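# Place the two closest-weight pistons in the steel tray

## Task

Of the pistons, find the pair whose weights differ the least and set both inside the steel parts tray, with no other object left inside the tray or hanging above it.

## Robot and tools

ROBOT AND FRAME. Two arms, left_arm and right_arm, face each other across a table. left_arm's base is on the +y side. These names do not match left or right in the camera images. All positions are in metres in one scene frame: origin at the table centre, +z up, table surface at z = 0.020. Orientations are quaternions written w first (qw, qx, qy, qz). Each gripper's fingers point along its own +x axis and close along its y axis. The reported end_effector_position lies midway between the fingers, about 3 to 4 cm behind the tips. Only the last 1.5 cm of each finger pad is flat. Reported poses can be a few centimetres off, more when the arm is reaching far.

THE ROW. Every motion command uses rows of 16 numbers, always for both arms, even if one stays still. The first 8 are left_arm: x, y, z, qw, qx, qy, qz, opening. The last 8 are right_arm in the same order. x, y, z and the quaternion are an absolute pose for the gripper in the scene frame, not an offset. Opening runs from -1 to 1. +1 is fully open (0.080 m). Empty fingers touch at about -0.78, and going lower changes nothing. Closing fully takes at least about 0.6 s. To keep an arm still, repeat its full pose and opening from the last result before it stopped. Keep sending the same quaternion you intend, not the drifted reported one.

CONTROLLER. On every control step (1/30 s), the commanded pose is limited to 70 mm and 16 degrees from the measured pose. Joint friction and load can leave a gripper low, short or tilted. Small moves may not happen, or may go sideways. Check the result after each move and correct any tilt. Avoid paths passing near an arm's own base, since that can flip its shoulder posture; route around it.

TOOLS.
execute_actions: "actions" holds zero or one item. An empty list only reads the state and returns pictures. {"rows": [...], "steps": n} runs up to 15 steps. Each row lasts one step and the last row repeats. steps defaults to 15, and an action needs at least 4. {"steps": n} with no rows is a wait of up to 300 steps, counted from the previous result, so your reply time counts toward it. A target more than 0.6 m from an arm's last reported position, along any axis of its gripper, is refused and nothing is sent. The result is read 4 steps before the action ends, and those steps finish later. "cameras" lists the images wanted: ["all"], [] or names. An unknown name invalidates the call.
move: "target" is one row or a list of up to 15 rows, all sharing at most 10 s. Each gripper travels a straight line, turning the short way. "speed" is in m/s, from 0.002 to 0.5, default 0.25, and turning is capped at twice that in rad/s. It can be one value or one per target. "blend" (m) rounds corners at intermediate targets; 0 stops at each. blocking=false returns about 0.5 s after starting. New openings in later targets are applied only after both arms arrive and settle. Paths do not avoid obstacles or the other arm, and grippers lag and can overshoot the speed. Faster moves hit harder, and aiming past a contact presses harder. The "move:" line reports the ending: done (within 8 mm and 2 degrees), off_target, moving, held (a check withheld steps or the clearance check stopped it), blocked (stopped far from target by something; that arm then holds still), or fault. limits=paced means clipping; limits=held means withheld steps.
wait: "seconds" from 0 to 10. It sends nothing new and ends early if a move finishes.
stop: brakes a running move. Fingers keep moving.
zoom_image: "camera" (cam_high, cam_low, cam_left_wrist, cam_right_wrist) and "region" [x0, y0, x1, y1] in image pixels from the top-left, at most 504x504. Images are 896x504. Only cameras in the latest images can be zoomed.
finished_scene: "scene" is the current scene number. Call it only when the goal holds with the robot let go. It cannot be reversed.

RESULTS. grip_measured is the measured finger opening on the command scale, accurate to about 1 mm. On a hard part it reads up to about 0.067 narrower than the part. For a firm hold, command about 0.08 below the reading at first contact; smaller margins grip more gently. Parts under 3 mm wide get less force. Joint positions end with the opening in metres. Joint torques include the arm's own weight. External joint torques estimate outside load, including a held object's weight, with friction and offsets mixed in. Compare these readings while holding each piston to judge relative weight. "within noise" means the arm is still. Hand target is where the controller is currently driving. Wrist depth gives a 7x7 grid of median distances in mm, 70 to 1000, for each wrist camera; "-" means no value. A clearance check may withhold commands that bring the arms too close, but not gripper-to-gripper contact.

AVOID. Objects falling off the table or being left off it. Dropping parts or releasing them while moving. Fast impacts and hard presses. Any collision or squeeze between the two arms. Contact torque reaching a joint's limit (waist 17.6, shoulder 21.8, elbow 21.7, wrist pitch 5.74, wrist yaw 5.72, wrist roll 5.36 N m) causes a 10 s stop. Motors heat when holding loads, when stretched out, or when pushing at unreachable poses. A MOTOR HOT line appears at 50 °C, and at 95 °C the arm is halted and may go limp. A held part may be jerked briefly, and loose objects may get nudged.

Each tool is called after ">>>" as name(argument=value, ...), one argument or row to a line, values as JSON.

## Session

>>> execute_actions(
  actions=[],
  cameras=["all"],
)

>>> zoom_image(
  camera="cam_low",
  region=[200, 180, 700, 460],
)

>>> zoom_image(
  camera="cam_high",
  region=[200, 100, 660, 420],
)

Scene clock: 0.00 s of 12600.00 s.
left_arm: end_effector_position=(+0.0943, +0.2772, +0.1503) grip_measured=+1.000 end_effector_quat_wxyz=(+0.706, +0.448, +0.166, -0.524) | right_arm: end_effector_position=(-0.2367, -0.2797, +0.2227) grip_measured=+1.000 end_effector_quat_wxyz=(+0.495, -0.260, +0.135, +0.818)
Joint positions: left_arm=[0.453 0.644 0.415 -0.557 -0.102 0.598 0.08] | right_arm=[1.169 0.956 0.69 -0.456 0.564 0.397 0.08]
Joint velocities: within noise
Joint torques (N m): no reading
External joint torques (N m): no reading
Heat: left arm: hottest wrist roll 39 °C (+0.0 °C/min); right arm: hottest wrist yaw 37 °C (+0.0 °C/min).
Wrist depth (mm): cam_left_wrist=[- - 229 196 238 211 189 / - 340 214 182 217 203 182 / - 238 204 175 170 195 174 / - 222 193 178 174 181 170 / - 209 185 186 176 93 164 / - - 198 190 195 93 - / - - 221 207 187 79 -] | cam_right_wrist=[- - - - 534 536 541 / - - - 464 462 443 446 / - - - 393 395 404 385 / - - - 350 353 339 351 / - - 308 310 319 104 306 / - - 274 281 284 85 - / - - 251 256 259 81 -]
Hand target: left_arm +0.0944, +0.2771, +0.1506; +0.706, +0.447, +0.166, -0.523 | right_arm -0.2371, -0.2794, +0.2251; +0.495, -0.256, +0.136, +0.819

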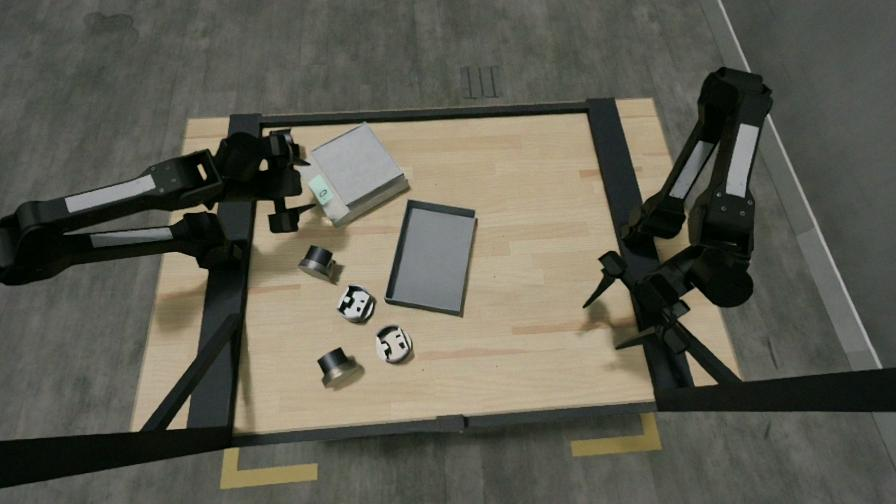

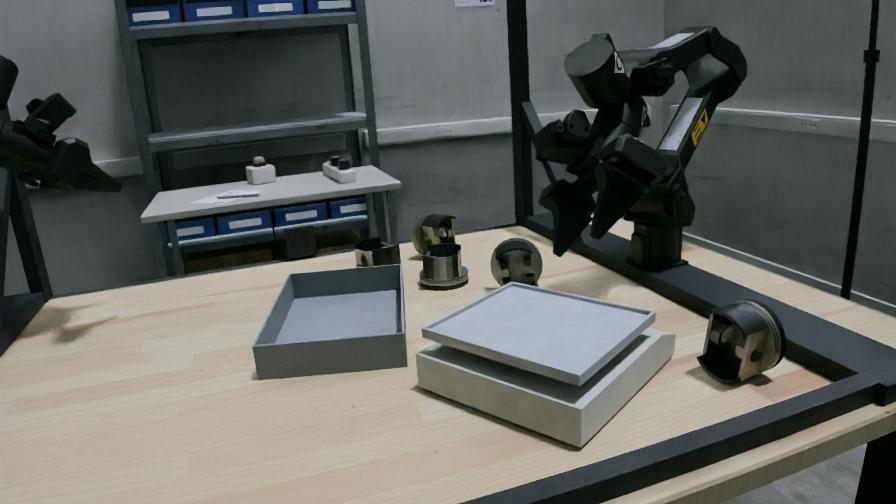

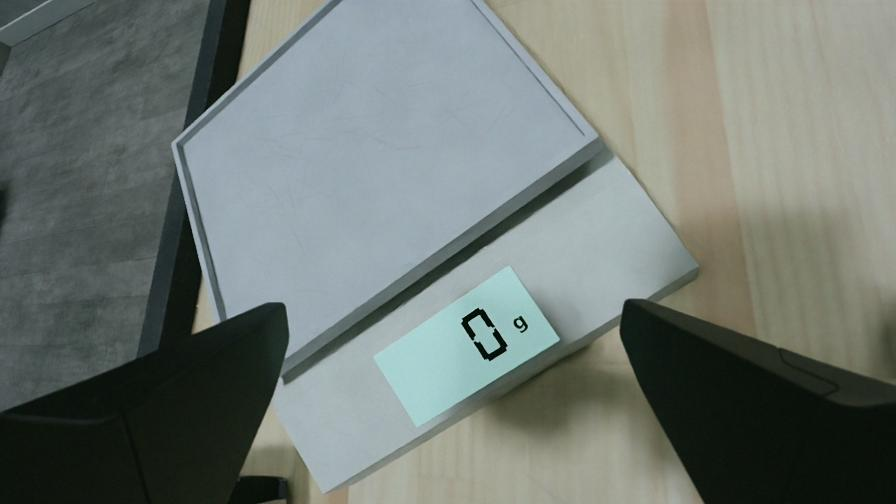

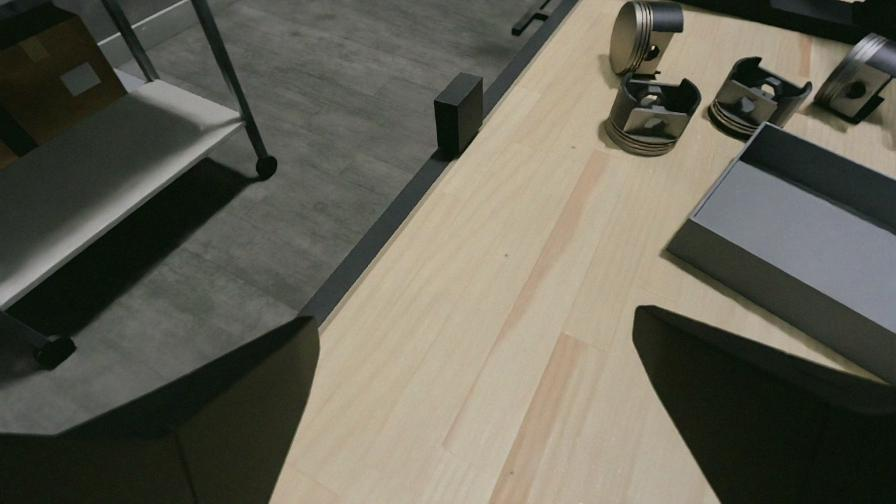

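Scaled by 1.008.

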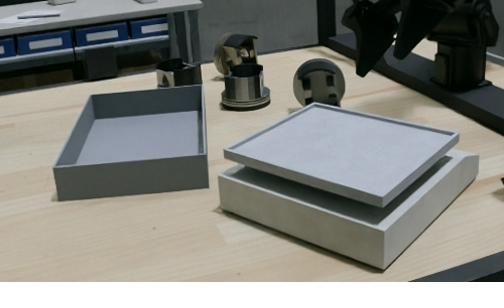

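Scaled by 1.096.

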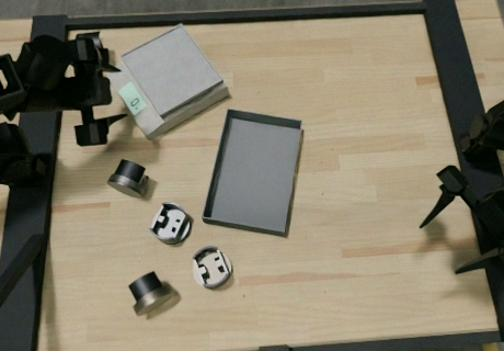

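>>> move(
  target=[
    [0.094, 0.277, 0.28, 0.706, 0.447, 0.166, -0.524, 1, -0.2367, -0.2797, 0.2227, 0.495, -0.260, 0.135, 0.818, 1],
    [0.0, 0.24, 0.34, 0.626, 0.300, 0.417, -0.588, 1, -0.2367, -0.2797, 0.2227, 0.495, -0.260, 0.135, 0.818, 1],
  ],
  speed=0.35,
  blend=[0.05,0],
)

>>> zoom_image(
  camera="cam_high",
  region=[230, 100, 490, 400],
)

Scene clock: 1.97 s of 12600.00 s.
left_arm: end_effector_position=(+0.0012, +0.2412, +0.3380) grip_measured=+1.000 end_effector_quat_wxyz=(+0.626, +0.302, +0.417, -0.586) | right_arm: end_effector_position=(-0.2367, -0.2797, +0.2227) grip_measured=+1.000 end_effector_quat_wxyz=(+0.495, -0.260, +0.135, +0.818)
Joint positions: left_arm=[0.129 1.154 1.528 -1.448 0.093 -0.06 0.08] | right_arm=[1.169 0.956 0.69 -0.457 0.564 0.397 0.08]
Joint velocities: within noise
Joint torques (N m): left_arm=[-0.39 -1.03 6.2 0.99 0.17 -0.11] | right_arm=[0.02 -2.45 5.95 1.59 0.35 0.05]
External joint torques (N m): left_arm=[-0.39 1.3 0.71 -0.13 0.13 -0.12] | right_arm=[0.03 -0.23 -0.4 0.28 0.13 0.05]
Heat: left arm: hottest wrist roll 39 °C (+0.0 °C/min); right arm: hottest wrist yaw 37 °C (+0.0 °C/min).
Wrist depth (mm): cam_left_wrist=[385 400 419 432 445 487 - / 373 332 408 424 438 471 485 / 314 324 402 415 431 455 - / 307 317 393 407 423 445 - / 302 309 383 396 409 364 - / - - 376 383 406 93 - / - - 369 384 399 79 -] | cam_right_wrist=[- - - - 531 537 544 / - - - 463 456 441 448 / - - - 400 400 402 383 / - - - 346 351 340 355 / - - 308 313 319 103 305 / - - 274 279 281 84 - / - - 251 257 259 81 -]
Hand target: left_arm +0.0000, +0.2400, +0.3400; +0.625, +0.300, +0.417, -0.588 | right_arm -0.2367, -0.2797, +0.2227; +0.495, -0.260, +0.135, +0.818
Off the commanded pose: left_arm 0.003 m, 0 deg | right_arm 0.000 m, 0 deg.
Kept back: nothing.
move: done

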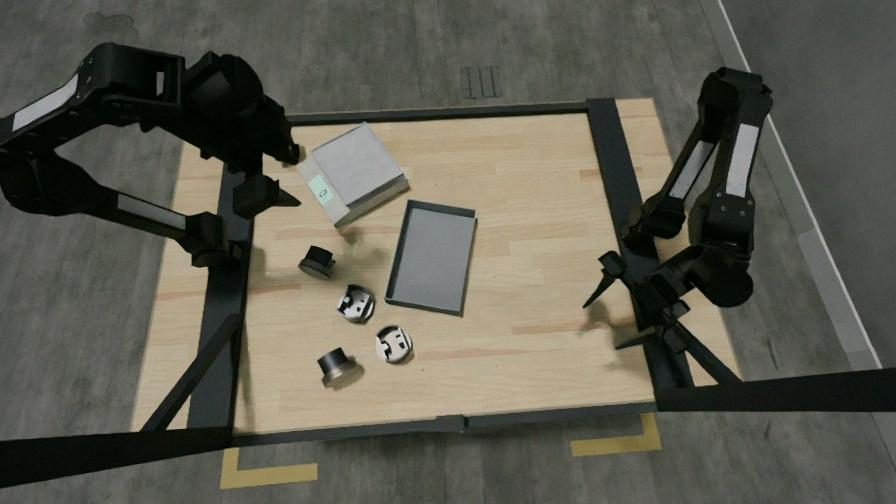

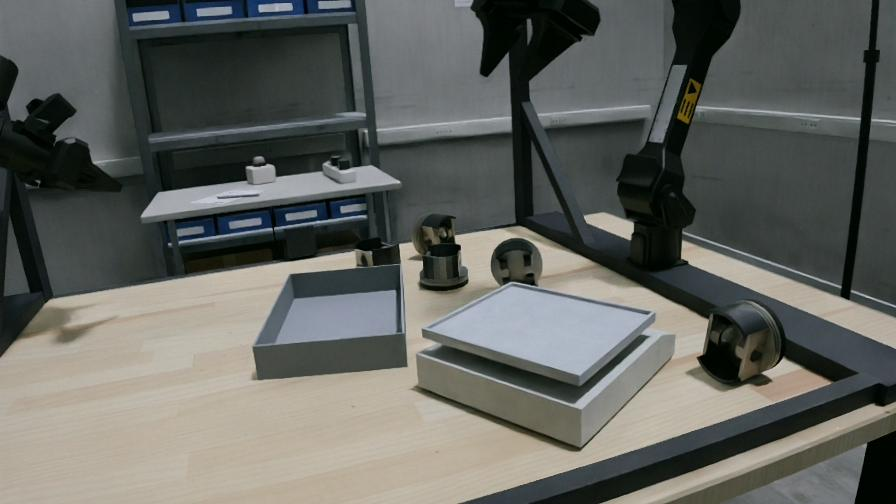

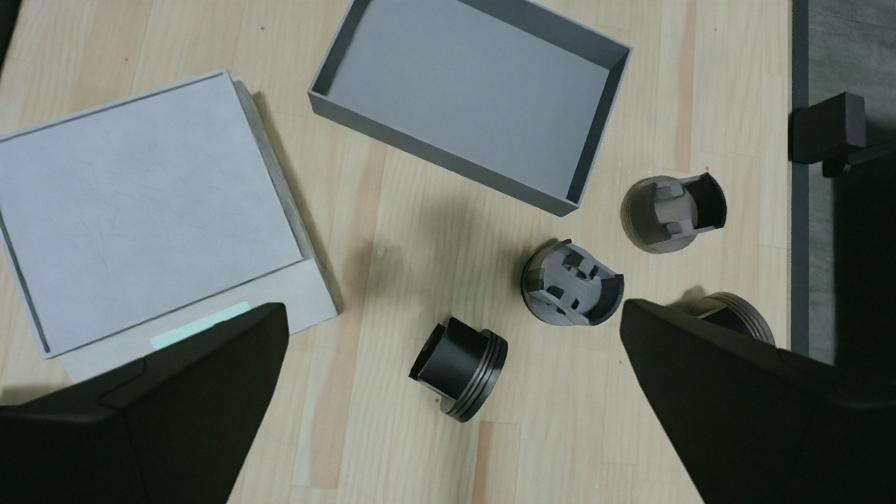

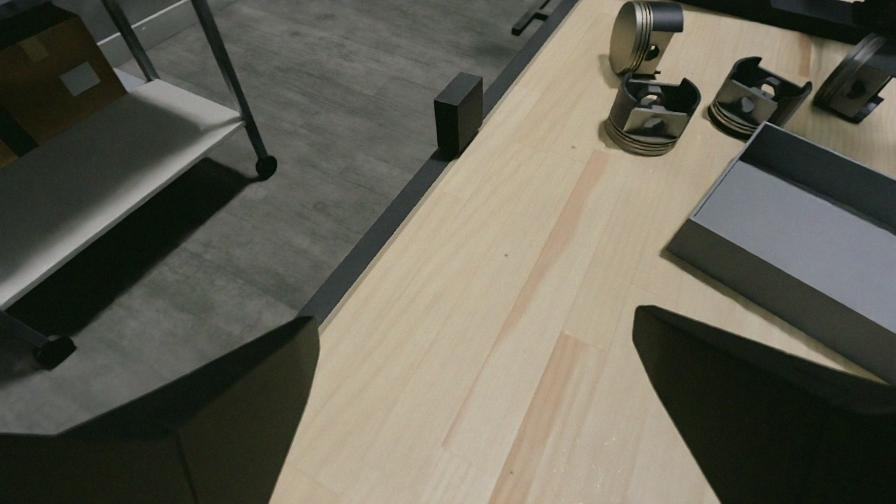

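Scaled by 1.680.

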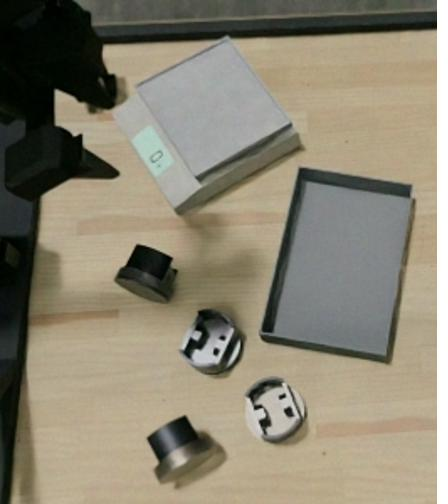

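>>> move(
  target=[
    [-0.14, 0.20, 0.21, 0.4, 0.583, 0.4, -0.583, 1, -0.2367, -0.2797, 0.2227, 0.495, -0.260, 0.135, 0.818, 1],
  ],
  speed=0.35,
  cameras=["cam_left_wrist","cam_high"],
)

Scene clock: 4.00 s of 12600.00 s.
left_arm: end_effector_position=(-0.1380, +0.2012, +0.2101) grip_measured=+1.000 end_effector_quat_wxyz=(+0.403, +0.582, +0.401, -0.582) | right_arm: end_effector_position=(-0.2367, -0.2797, +0.2227) grip_measured=+1.000 end_effector_quat_wxyz=(+0.495, -0.260, +0.135, +0.818)
Joint positions: left_arm=[-0.441 1.646 1.495 -1.418 -0.002 -0.085 0.08] | right_arm=[1.169 0.956 0.69 -0.457 0.564 0.397 0.08]
Joint velocities: within noise
Joint torques (N m): left_arm=[-0.38 -4.38 6.47 0.3 0.09 0.14] | right_arm=[0.12 -2.38 6 1.59 0.32 0.03]
External joint torques (N m): left_arm=[-0.35 1.98 0.72 -0.06 0.1 0.14] | right_arm=[0.11 -0.2 -0.32 0.29 0.1 0.03]
Heat: left arm: hottest wrist roll 39 °C (+0.0 °C/min); right arm: hottest wrist yaw 37 °C (+0.0 °C/min).
Wrist depth (mm): cam_left_wrist=[219 220 228 230 232 230 237 / 234 239 238 225 244 185 247 / 248 249 252 234 259 252 265 / 260 265 267 272 275 279 281 / 248 274 221 289 288 288 299 / - - 222 306 313 93 - / - - 327 329 320 79 -] | cam_right_wrist=[- - - - 529 537 546 / - - - 460 461 438 448 / - - - 396 401 403 385 / - - - 349 351 340 355 / - - 307 311 320 104 305 / - - 274 282 283 84 - / - - 251 256 259 81 -]
Hand target: left_arm -0.1400, +0.2000, +0.2100; +0.400, +0.583, +0.400, -0.583 | right_arm -0.2367, -0.2797, +0.2227; +0.495, -0.260, +0.135, +0.818
Off the commanded pose: left_arm 0.002 m, 0 deg | right_arm 0.000 m, 0 deg.
Kept back: nothing.
move: done
Images, in order (width x height): cam_high 896x504, cam_left_wrist 896x504.

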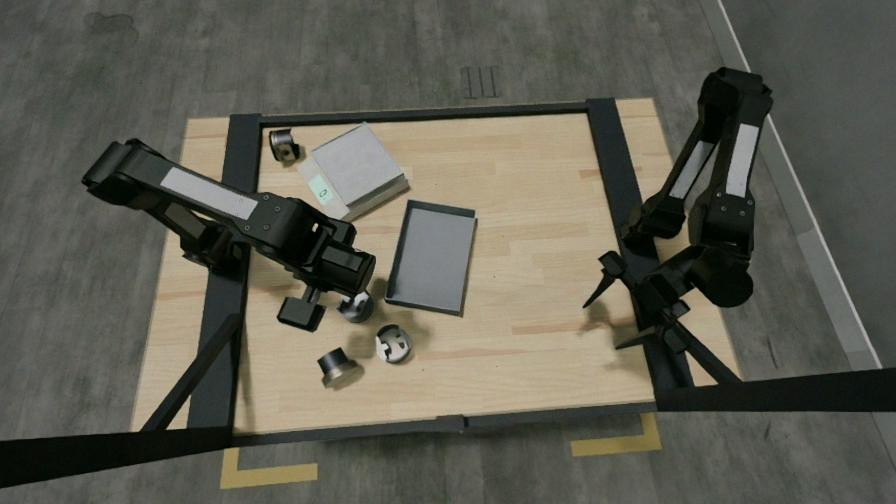

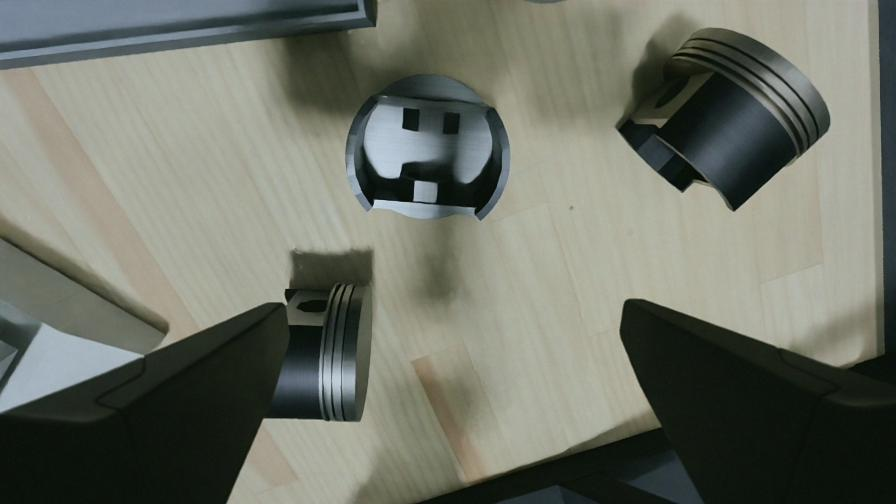

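>>> move(
  target=[
    [-0.137, 0.185, 0.15, 0.6917, 0.147, 0.6917, -0.147, 0.7, -0.2367, -0.2797, 0.2227, 0.495, -0.260, 0.135, 0.818, 1],
    [-0.137, 0.185, 0.105, 0.6917, 0.147, 0.6917, -0.147, 0.7, -0.2367, -0.2797, 0.2227, 0.495, -0.260, 0.135, 0.818, 1],
  ],
  speed=[0.3,0.12],
  blend=[0.01,0],
  cameras=["cam_left_wrist"],
)

Scene clock: 7.80 s of 12600.00 s.
left_arm: end_effector_position=(-0.1389, +0.1829, +0.1098) grip_measured=+0.703 end_effector_quat_wxyz=(+0.691, +0.144, +0.691, -0.155) | right_arm: end_effector_position=(-0.2367, -0.2797, +0.2227) grip_measured=+1.000 end_effector_quat_wxyz=(+0.495, -0.260, +0.135, +0.818)
Joint positions: left_arm=[-0.418 1.738 1.196 -1.013 -0.002 -1.567 0.067] | right_arm=[1.169 0.956 0.69 -0.457 0.564 0.397 0.08]
Joint velocities: within noise
Joint torques (N m): left_arm=[0.31 -4.88 4.14 0.46 0.03 -0.13] | right_arm=[0.05 -2.45 5.99 1.6 0.34 0.06]
External joint torques (N m): left_arm=[0.29 1.93 -1.34 0.15 0.09 -0.13] | right_arm=[0.04 -0.19 -0.47 0.26 0.12 0.05]
Heat: left arm: hottest wrist roll 39 °C (+0.0 °C/min); right arm: hottest wrist yaw 37 °C (+0.0 °C/min).
Wrist depth (mm): cam_left_wrist=[- 134 138 138 139 138 140 / - 141 144 146 146 143 145 / - 151 152 139 153 158 159 / 157 159 160 141 163 166 169 / 167 166 166 152 129 149 175 / - - 180 139 137 82 140 / - - 194 197 199 83 -] | cam_right_wrist=[- - - - 527 513 420 / - - - 459 461 428 447 / - - - 396 401 402 381 / - - - 348 352 338 355 / - - 308 309 320 104 307 / - - 274 280 282 85 - / - - 250 257 258 81 -]
Hand target: left_arm -0.1370, +0.1850, +0.1051; +0.692, +0.147, +0.692, -0.147 | right_arm -0.2367, -0.2797, +0.2227; +0.495, -0.260, +0.135, +0.818
Off the commanded pose: left_arm 0.006 m, 1 deg | right_arm 0.000 m, 0 deg.
Kept back: nothing.
move: done
Images, in order (width x height): cam_left_wrist 896x504.

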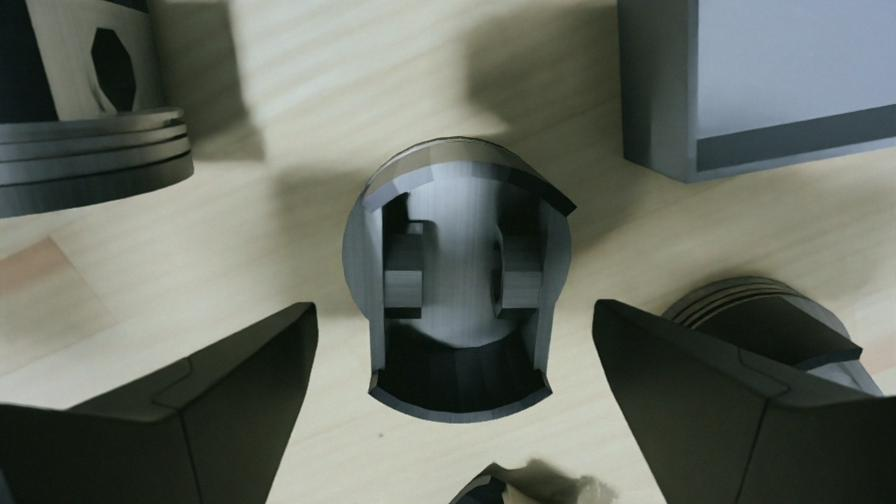

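>>> move(
  target=[
    [-0.139, 0.1815, 0.081, 0.6917, 0.147, 0.6917, -0.147, 0.7, -0.2367, -0.2797, 0.2227, 0.495, -0.260, 0.135, 0.818, 1],
    [-0.139, 0.1815, 0.081, 0.6917, 0.147, 0.6917, -0.147, 0.2, -0.2367, -0.2797, 0.2227, 0.495, -0.260, 0.135, 0.818, 1],
  ],
  speed=[0.12,0.12],
  cameras=["cam_left_wrist"],
)

Scene clock: 9.30 s of 12600.00 s.
left_arm: end_effector_position=(-0.1408, +0.1789, +0.0860) grip_measured=+0.290 end_effector_quat_wxyz=(+0.691, +0.143, +0.692, -0.155) | right_arm: end_effector_position=(-0.2367, -0.2797, +0.2227) grip_measured=+1.000 end_effector_quat_wxyz=(+0.495, -0.260, +0.135, +0.818)
Joint positions: left_arm=[-0.418 1.784 1.151 -0.921 -0.002 -1.569 0.048] | right_arm=[1.169 0.956 0.69 -0.457 0.564 0.397 0.08]
Joint velocities: within noise
Joint torques (N m): left_arm=[0.19 -4.87 4 0.47 0.03 -0.13] | right_arm=[-0.04 -2.41 5.98 1.57 0.35 0.1]
External joint torques (N m): left_arm=[0.2 2.13 -1.36 0.14 0.08 -0.13] | right_arm=[-0.03 -0.16 -0.48 0.23 0.13 0.1]
Heat: left arm: hottest wrist roll 39 °C (+0.0 °C/min); right arm: hottest wrist yaw 37 °C (+0.0 °C/min).
Wrist depth (mm): cam_left_wrist=[113 114 115 117 118 111 119 / 118 120 121 122 124 110 124 / - 127 128 115 131 112 136 / 131 134 133 118 115 141 143 / 142 141 - 125 103 146 146 / 147 - 104 128 104 - - / - - 108 112 170 - -] | cam_right_wrist=[- - - - 534 511 332 / - - - 463 460 428 445 / - - - 399 398 404 385 / - - - 349 353 338 357 / - - 311 311 319 104 304 / - - 275 281 283 84 - / - - 250 257 259 81 -]
Hand target: left_arm -0.1390, +0.1816, +0.0810; +0.692, +0.147, +0.692, -0.147 | right_arm -0.2367, -0.2797, +0.2227; +0.495, -0.260, +0.135, +0.818
Off the commanded pose: left_arm 0.006 m, 1 deg | right_arm 0.000 m, 0 deg.
Kept back: nothing.
move: done
Images, in order (width x height): cam_left_wrist 896x504.

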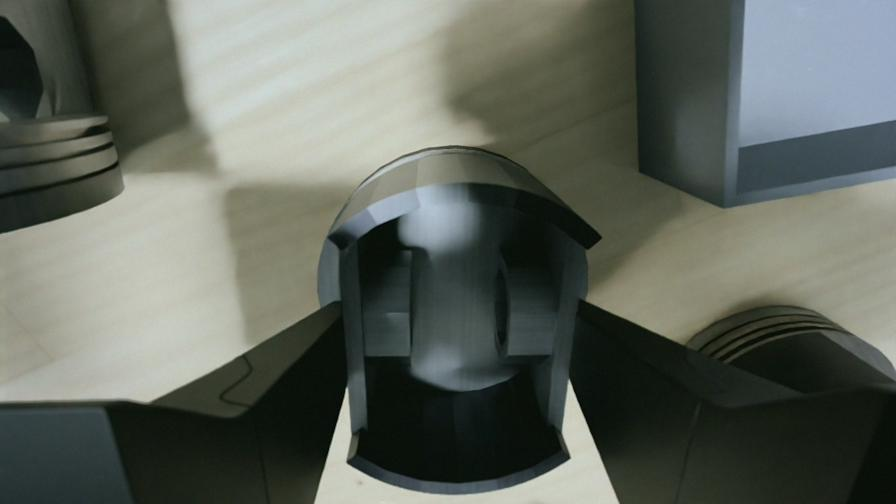

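>>> move(
  target=[
    [-0.139, 0.1815, 0.17, 0.6917, 0.147, 0.6917, -0.147, 0.2, -0.2367, -0.2797, 0.2227, 0.495, -0.260, 0.135, 0.818, 1],
    [0.10, 0.19, 0.24, 0.612, 0.353, 0.612, -0.353, 0.2, -0.2367, -0.2797, 0.2227, 0.495, -0.260, 0.135, 0.818, 1],
  ],
  speed=[0.2,0.35],
  blend=[0.05,0],
  cameras=["cam_left_wrist","cam_high"],
)

Scene clock: 11.40 s of 12600.00 s.
left_arm: end_effector_position=(+0.0990, +0.1923, +0.2379) grip_measured=+0.290 end_effector_quat_wxyz=(+0.612, +0.354, +0.614, -0.350) | right_arm: end_effector_position=(-0.2367, -0.2797, +0.2227) grip_measured=+1.000 end_effector_quat_wxyz=(+0.495, -0.260, +0.135, +0.818)
Joint positions: left_arm=[0.393 1.678 1.642 -1.541 -0.003 -0.14 0.048] | right_arm=[1.169 0.956 0.69 -0.457 0.564 0.397 0.08]
Joint velocities: within noise
Joint torques (N m): left_arm=[0.1 -4.88 6.96 0.27 0.09 0.16] | right_arm=[0.13 -2.21 5.91 1.59 0.34 0.07]
External joint torques (N m): left_arm=[0.1 1.57 1.32 -0.09 0.1 0.16] | right_arm=[0.12 -0.01 -0.43 0.28 0.12 0.07]
Heat: left arm: hottest wrist roll 39 °C (+0.0 °C/min); right arm: hottest wrist yaw 37 °C (+0.0 °C/min).
Wrist depth (mm): cam_left_wrist=[194 193 196 197 257 254 259 / 256 203 206 208 271 269 273 / 271 215 215 105 285 291 289 / 278 266 117 118 115 310 308 / 264 310 - 125 103 325 333 / 302 - 104 128 104 - 351 / - - 107 112 - - -] | cam_right_wrist=[- - - - 533 543 545 / - - - 463 462 452 455 / - - - 399 398 401 384 / - - - 349 352 339 358 / - - 308 314 319 104 306 / - - 274 280 283 84 - / - - 250 256 258 81 -]
Hand target: left_arm +0.1000, +0.1901, +0.2400; +0.613, +0.353, +0.612, -0.353 | right_arm -0.2367, -0.2797, +0.2227; +0.495, -0.260, +0.135, +0.818
Off the commanded pose: left_arm 0.003 m, 0 deg | right_arm 0.000 m, 0 deg.
Kept back: nothing.
move: done; blend cut to 0.0445 m at target 1
Images, in order (width x height): cam_high 896x504, cam_left_wrist 896x504.

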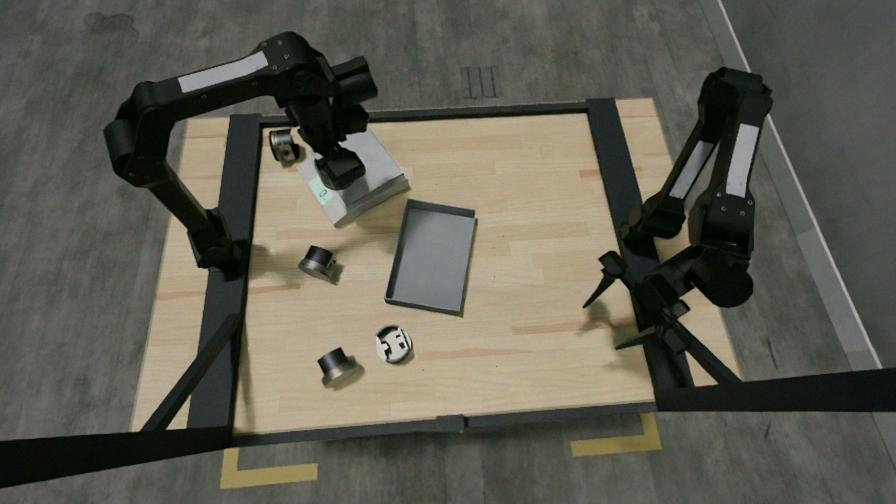

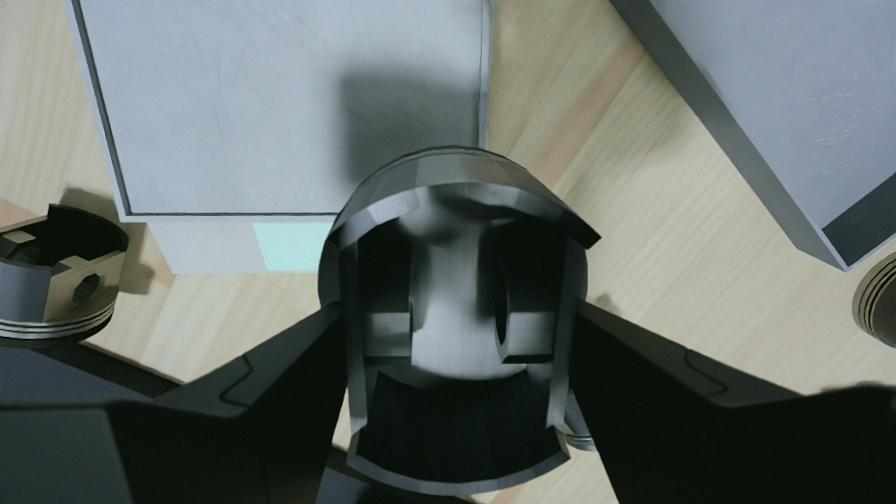

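>>> move(
  target=[
    [0.168, 0.1355, 0.22, 0.612, 0.353, 0.612, -0.353, 0.2, -0.2367, -0.2797, 0.2227, 0.495, -0.260, 0.135, 0.818, 1],
    [0.168, 0.137, 0.157, 0.612, 0.353, 0.612, -0.353, 0.2, -0.2367, -0.2797, 0.2227, 0.495, -0.260, 0.135, 0.818, 1],
    [0.168, 0.137, 0.144, 0.612, 0.353, 0.612, -0.353, 0.2, -0.2367, -0.2797, 0.2227, 0.495, -0.260, 0.135, 0.818, 1],
    [0.168, 0.137, 0.144, 0.612, 0.353, 0.612, -0.353, 0.55, -0.2367, -0.2797, 0.2227, 0.495, -0.260, 0.135, 0.818, 1],
    [0.168, 0.137, 0.20, 0.612, 0.353, 0.612, -0.353, 0.55, -0.2367, -0.2797, 0.2227, 0.495, -0.260, 0.135, 0.818, 1],
  ],
  speed=[0.3,0.2,0.03,0.1,0.2],
  blend=[0.02,0.003,0,0,0],
  cameras=["cam_left_wrist","cam_high"],
)

>>> zoom_image(
  camera="cam_high",
  region=[300, 172, 340, 208],
)

Scene clock: 14.50 s of 12600.00 s.
left_arm: end_effector_position=(+0.1669, +0.1384, +0.2001) grip_measured=+0.547 end_effector_quat_wxyz=(+0.613, +0.353, +0.613, -0.352) | right_arm: end_effector_position=(-0.2367, -0.2797, +0.2227) grip_measured=+1.000 end_effector_quat_wxyz=(+0.495, -0.260, +0.135, +0.818)
Joint positions: left_arm=[0.509 1.966 1.854 -1.458 -0.001 -0.024 0.06] | right_arm=[1.169 0.956 0.69 -0.457 0.564 0.397 0.08]
Joint velocities: within noise
Joint torques (N m): left_arm=[0.04 -6.81 6.5 0.27 0.03 0.14] | right_arm=[-0.01 -2.55 5.86 1.55 0.3 0.09]
External joint torques (N m): left_arm=[-0.01 1.88 0.82 -0.06 0.04 0.14] | right_arm=[0.02 -0.3 -0.53 0.23 0.07 0.08]
Heat: left arm: hottest wrist roll 39 °C (+0.0 °C/min); right arm: hottest wrist yaw 37 °C (+0.0 °C/min).
Wrist depth (mm): cam_left_wrist=[209 209 214 216 220 221 224 / 217 167 168 168 176 231 236 / 235 176 176 161 241 245 250 / 248 186 187 169 256 263 265 / 265 196 199 162 200 279 282 / - - 210 216 95 76 297 / - - 312 317 319 - -] | cam_right_wrist=[- - - - 527 542 548 / - - - 459 462 453 462 / - - - 394 403 400 384 / - - - 347 352 340 355 / - - 307 312 319 104 305 / - - 274 281 282 84 - / - - 252 255 258 81 -]
Hand target: left_arm +0.1680, +0.1370, +0.2000; +0.613, +0.353, +0.612, -0.353 | right_arm -0.2367, -0.2797, +0.2227; +0.495, -0.260, +0.135, +0.818
Off the commanded pose: left_arm 0.002 m, 0 deg | right_arm 0.000 m, 0 deg.
Kept back: nothing.
move: done
Images, in order (width x height): cam_high 896x504, cam_left_wrist 896x504.

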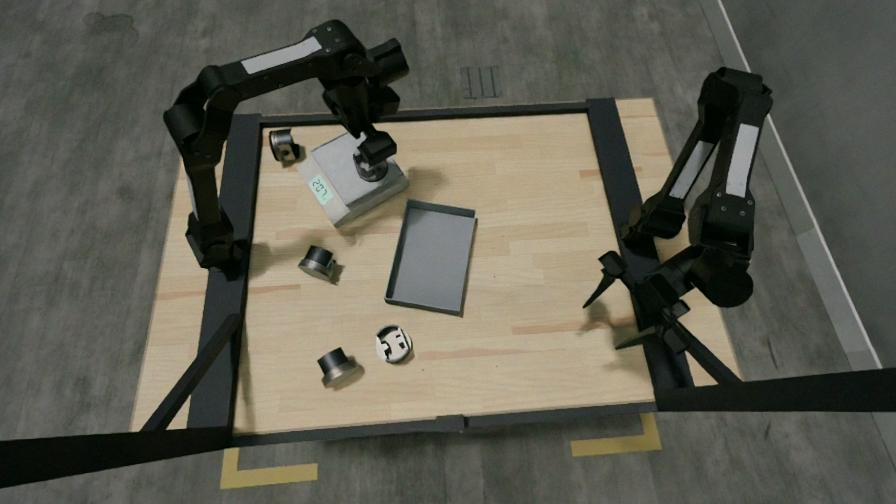

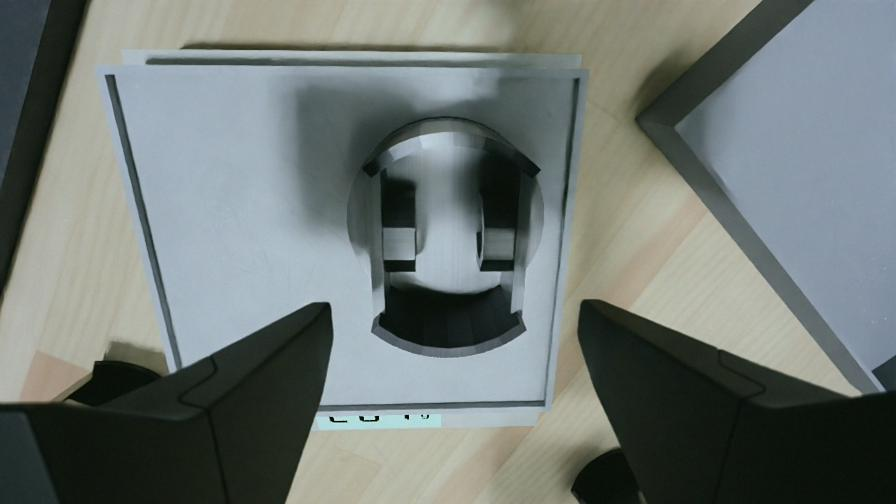

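Scaled by 12.600.

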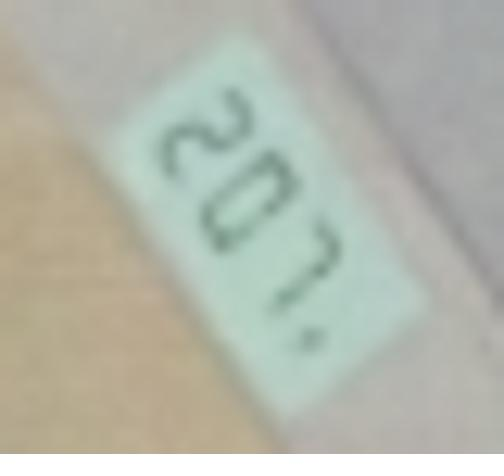

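>>> move(
  target=[
    [-0.21, 0.15, 0.20, 0.3536, 0.6124, 0.3536, -0.6124, 1, -0.2367, -0.2797, 0.2227, 0.495, -0.260, 0.135, 0.818, 1],
  ],
  speed=0.4,
  cameras=["cam_left_wrist","cam_high"],
)

Scene clock: 16.57 s of 12600.00 s.
left_arm: end_effector_position=(-0.2097, +0.1522, +0.2019) grip_measured=+1.000 end_effector_quat_wxyz=(+0.355, +0.610, +0.353, -0.614) | right_arm: end_effector_position=(-0.2367, -0.2797, +0.2227) grip_measured=+1.000 end_effector_quat_wxyz=(+0.495, -0.260, +0.135, +0.818)
Joint positions: left_arm=[-0.558 1.95 1.838 -1.454 0 -0.041 0.08] | right_arm=[1.169 0.956 0.69 -0.457 0.564 0.397 0.08]
Joint velocities: within noise
Joint torques (N m): left_arm=[0.17 -6.09 6.44 0.3 -0.01 0.14] | right_arm=[0.04 -2.46 5.95 1.6 0.35 0.06]
External joint torques (N m): left_arm=[0.17 2.41 0.73 -0.08 0 0.14] | right_arm=[0.03 -0.19 -0.5 0.27 0.13 0.06]
Heat: left arm: hottest wrist roll 39 °C (+0.0 °C/min); right arm: hottest wrist yaw 37 °C (+0.0 °C/min).
Wrist depth (mm): cam_left_wrist=[210 211 217 205 222 226 975 / 222 221 226 213 235 238 - / 234 235 240 246 245 251 - / 244 252 256 260 197 262 277 / 265 263 271 277 279 198 293 / - - 288 295 300 93 - / - - 275 318 323 79 -] | cam_right_wrist=[- - - - 533 545 544 / - - - 460 465 451 455 / - - - 399 400 404 384 / - - - 349 353 338 356 / - - 310 310 323 104 305 / - - 274 282 283 84 - / - - 251 256 259 81 -]
Hand target: left_arm -0.2100, +0.1500, +0.1999; +0.354, +0.612, +0.354, -0.612 | right_arm -0.2367, -0.2797, +0.2227; +0.495, -0.260, +0.135, +0.818
Off the commanded pose: left_arm 0.003 m, 0 deg | right_arm 0.000 m, 0 deg.
Kept back: nothing.
move: done
Images, in order (width x height): cam_high 896x504, cam_left_wrist 896x504.

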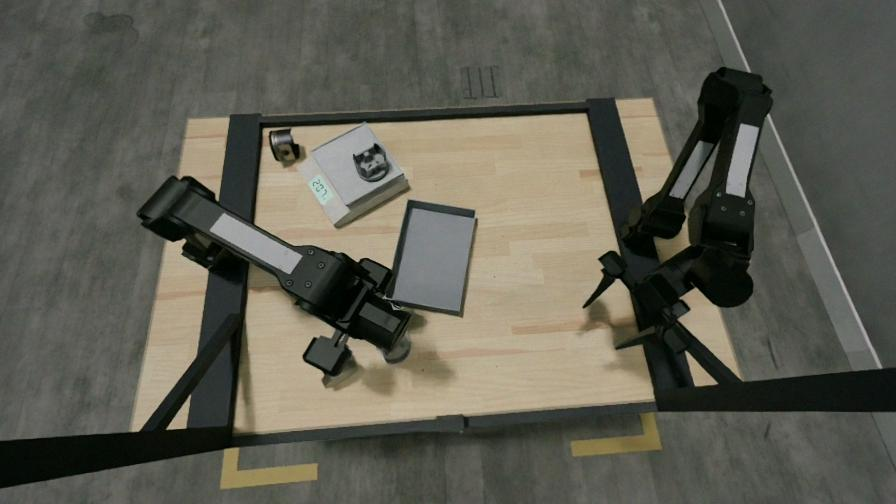

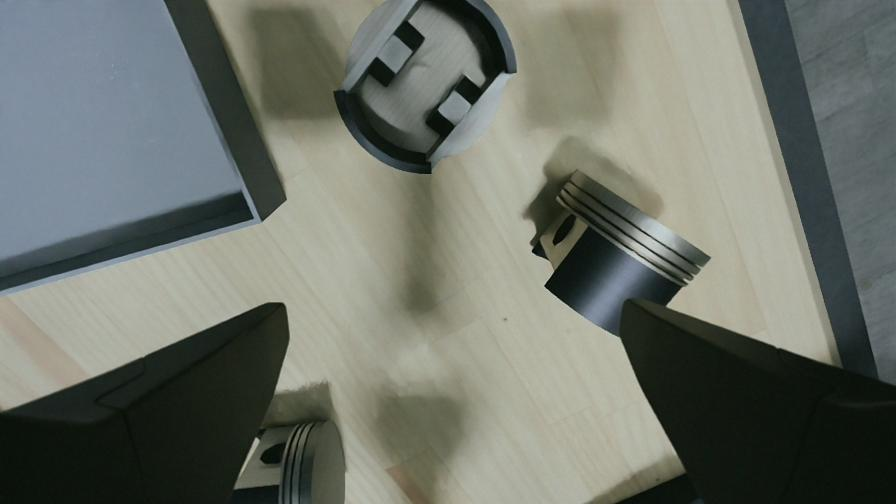

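>>> move(
  target=[
    [-0.224, 0.11, 0.15, 0.107, 0.699, 0.107, -0.699, 0.7, -0.2367, -0.2797, 0.2227, 0.495, -0.260, 0.135, 0.818, 1],
    [-0.224, 0.11, 0.105, 0.107, 0.699, 0.107, -0.699, 0.7, -0.2367, -0.2797, 0.2227, 0.495, -0.260, 0.135, 0.818, 1],
  ],
  speed=[0.35,0.15],
  blend=[0.01,0],
  cameras=["cam_left_wrist"],
)

Scene clock: 18.90 s of 12600.00 s.
left_arm: end_effector_position=(-0.2264, +0.1091, +0.1103) grip_measured=+0.703 end_effector_quat_wxyz=(+0.111, +0.696, +0.103, -0.702) | right_arm: end_effector_position=(-0.2367, -0.2797, +0.2227) grip_measured=+1.000 end_effector_quat_wxyz=(+0.495, -0.260, +0.135, +0.818)
Joint positions: left_arm=[-0.537 2.138 1.751 -1.17 0 0.725 0.067] | right_arm=[1.169 0.956 0.69 -0.457 0.564 0.397 0.08]
Joint velocities: within noise
Joint torques (N m): left_arm=[0.3 -7.76 4.49 0.49 0.03 0.15] | right_arm=[-0.04 -2.49 6.14 1.59 0.34 0.09]
External joint torques (N m): left_arm=[0.28 2.11 -1.22 0.13 0 0.15] | right_arm=[-0.06 -0.24 -0.27 0.27 0.13 0.09]
Heat: left arm: hottest wrist roll 39 °C (+0.0 °C/min); right arm: hottest wrist yaw 37 °C (+0.0 °C/min).
Wrist depth (mm): cam_left_wrist=[132 132 135 136 138 140 142 / 138 141 141 142 145 147 149 / 147 147 147 135 152 153 124 / 154 155 154 140 162 162 102 / 159 162 136 149 167 171 108 / - - 172 132 183 82 - / - - 160 194 197 83 -] | cam_right_wrist=[- - - - 526 287 544 / - - - 456 460 442 462 / - - - 398 403 402 383 / - - - 347 352 341 354 / - - 309 312 319 104 305 / - - 273 280 281 84 - / - - 251 257 259 81 -]
Hand target: left_arm -0.2240, +0.1100, +0.1051; +0.107, +0.699, +0.107, -0.699 | right_arm -0.2367, -0.2797, +0.2227; +0.495, -0.260, +0.135, +0.818
Off the commanded pose: left_arm 0.006 m, 1 deg | right_arm 0.000 m, 0 deg.
Kept back: nothing.
move: done
Images, in order (width x height): cam_left_wrist 896x504.

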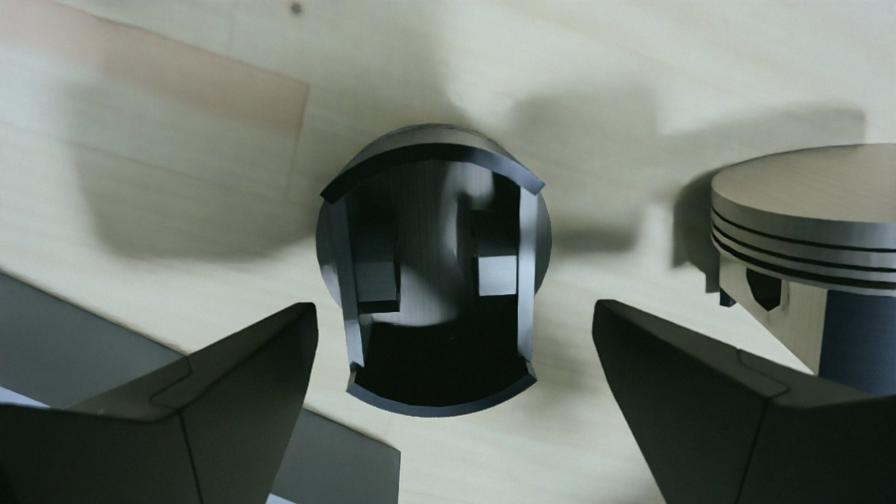

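>>> move(
  target=[
    [-0.226, 0.108, 0.080, 0.1289, 0.6953, 0.1289, -0.6953, 0.7, -0.2367, -0.2797, 0.2227, 0.495, -0.260, 0.135, 0.818, 1],
    [-0.226, 0.108, 0.080, 0.1289, 0.6953, 0.1289, -0.6953, 0.2, -0.2367, -0.2797, 0.2227, 0.495, -0.260, 0.135, 0.818, 1],
  ],
  speed=[0.12,0.12],
  cameras=["cam_left_wrist"],
)

Scene clock: 20.57 s of 12600.00 s.
left_arm: end_effector_position=(-0.2283, +0.1057, +0.0870) grip_measured=+0.293 end_effector_quat_wxyz=(+0.132, +0.691, +0.121, -0.700) | right_arm: end_effector_position=(-0.2367, -0.2797, +0.2227) grip_measured=+1.000 end_effector_quat_wxyz=(+0.495, -0.260, +0.135, +0.818)
Joint positions: left_arm=[-0.537 2.166 1.701 -1.086 -0.001 0.668 0.048] | right_arm=[1.169 0.956 0.69 -0.457 0.564 0.397 0.08]
Joint velocities: within noise
Joint torques (N m): left_arm=[0.11 -7.49 4.31 0.43 0.06 -0.12] | right_arm=[0.18 -2.4 6.04 1.55 0.36 0.07]
External joint torques (N m): left_arm=[0.1 2.53 -1.36 0.05 0.03 -0.12] | right_arm=[0.2 -0.17 -0.36 0.23 0.13 0.06]
Heat: left arm: hottest wrist roll 39 °C (+0.0 °C/min); right arm: hottest wrist yaw 37 °C (+0.0 °C/min).
Wrist depth (mm): cam_left_wrist=[112 112 114 115 116 118 119 / 117 118 119 121 123 124 126 / 124 125 125 105 128 131 132 / 129 131 130 116 136 139 107 / 139 138 99 123 100 146 99 / - - 102 128 105 - - / - - - 107 167 - -] | cam_right_wrist=[- - - - 532 324 538 / - - - 461 450 406 460 / - - - 397 398 404 385 / - - - 347 350 339 353 / - - 308 311 320 104 305 / - - 274 282 281 84 - / - - 251 257 257 81 -]
Hand target: left_arm -0.2260, +0.1080, +0.0801; +0.129, +0.695, +0.129, -0.695 | right_arm -0.2367, -0.2797, +0.2227; +0.495, -0.260, +0.135, +0.818
Off the commanded pose: left_arm 0.008 m, 1 deg | right_arm 0.000 m, 0 deg.
Kept back: nothing.
move: done
Images, in order (width x height): cam_left_wrist 896x504.

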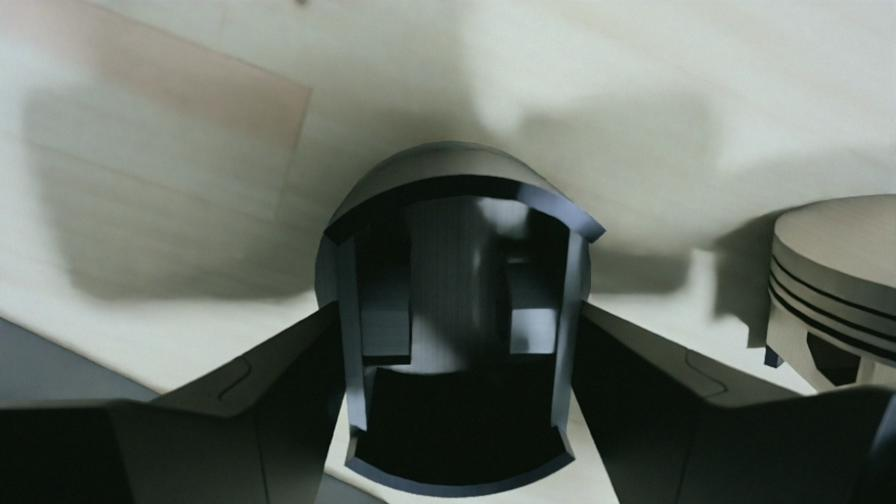

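>>> move(
  target=[
    [-0.226, 0.108, 0.17, 0.1289, 0.6953, 0.1289, -0.6953, 0.2, -0.2367, -0.2797, 0.2227, 0.495, -0.260, 0.135, 0.818, 1],
    [0.0, 0.18, 0.235, 0.5, 0.5, 0.5, -0.5, 0.2, -0.2367, -0.2797, 0.2227, 0.495, -0.260, 0.135, 0.818, 1],
    [0.24, 0.177, 0.225, 0.612, 0.353, 0.612, -0.353, 0.2, -0.2367, -0.2797, 0.2227, 0.495, -0.260, 0.135, 0.818, 1],
  ],
  speed=[0.2,0.4,0.35],
  blend=[0.05,0.06,0],
  cameras=["cam_left_wrist","cam_high"],
)

Scene clock: 24.10 s of 12600.00 s.
left_arm: end_effector_position=(+0.2394, +0.1798, +0.2240) grip_measured=+0.294 end_effector_quat_wxyz=(+0.617, +0.351, +0.609, -0.352) | right_arm: end_effector_position=(-0.2367, -0.2797, +0.2227) grip_measured=+1.000 end_effector_quat_wxyz=(+0.495, -0.260, +0.135, +0.818)
Joint positions: left_arm=[0.73 2.011 2.015 -1.563 -0.002 0.195 0.048] | right_arm=[1.169 0.956 0.69 -0.457 0.564 0.397 0.08]
Joint velocities: within noise
Joint torques (N m): left_arm=[-0.32 -6.99 6.82 0.3 0.08 0.07] | right_arm=[0.28 -2.53 6.01 1.57 0.36 0.1]
External joint torques (N m): left_arm=[-0.33 2.03 1.15 -0.08 0.08 0.07] | right_arm=[0.27 -0.34 -0.37 0.25 0.14 0.09]
Heat: left arm: hottest wrist roll 39 °C (+0.0 °C/min); right arm: hottest wrist yaw 37 °C (+0.0 °C/min).
Wrist depth (mm): cam_left_wrist=[936 236 236 237 240 244 246 / 971 233 248 194 195 196 256 / - 256 260 94 176 187 273 / - 272 100 116 176 200 292 / - 288 98 123 100 236 314 / - - 102 128 105 - 329 / - - - 106 - - -] | cam_right_wrist=[- - - - 530 539 547 / - - - 460 460 471 463 / - - - 397 398 402 385 / - - - 349 353 340 355 / - - 307 313 322 104 306 / - - 274 280 281 84 - / - - 252 255 258 81 -]
Hand target: left_arm +0.2399, +0.1772, +0.2246; +0.618, +0.351, +0.607, -0.355 | right_arm -0.2367, -0.2797, +0.2227; +0.495, -0.260, +0.135, +0.818
Off the commanded pose: left_arm 0.003 m, 1 deg | right_arm 0.000 m, 0 deg.
joint sent to its limit (left arm) — joint 4 (wrist pitch), lower limit.
Kept back: nothing.
move: done; blend cut to 0.045 m at target 1
Images, in order (width x height): cam_high 896x504, cam_left_wrist 896x504.

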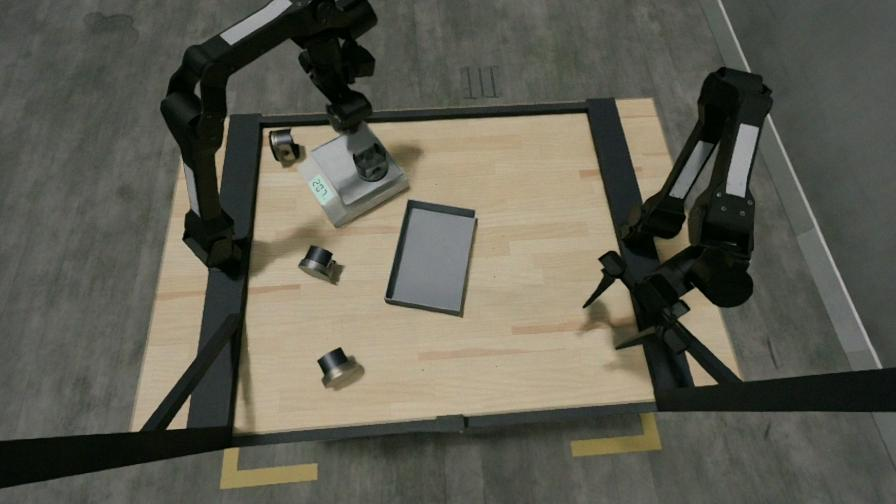

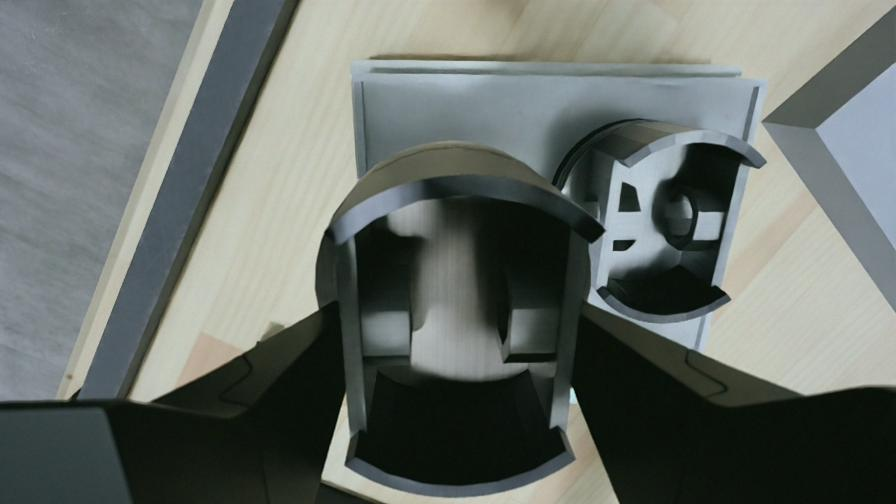

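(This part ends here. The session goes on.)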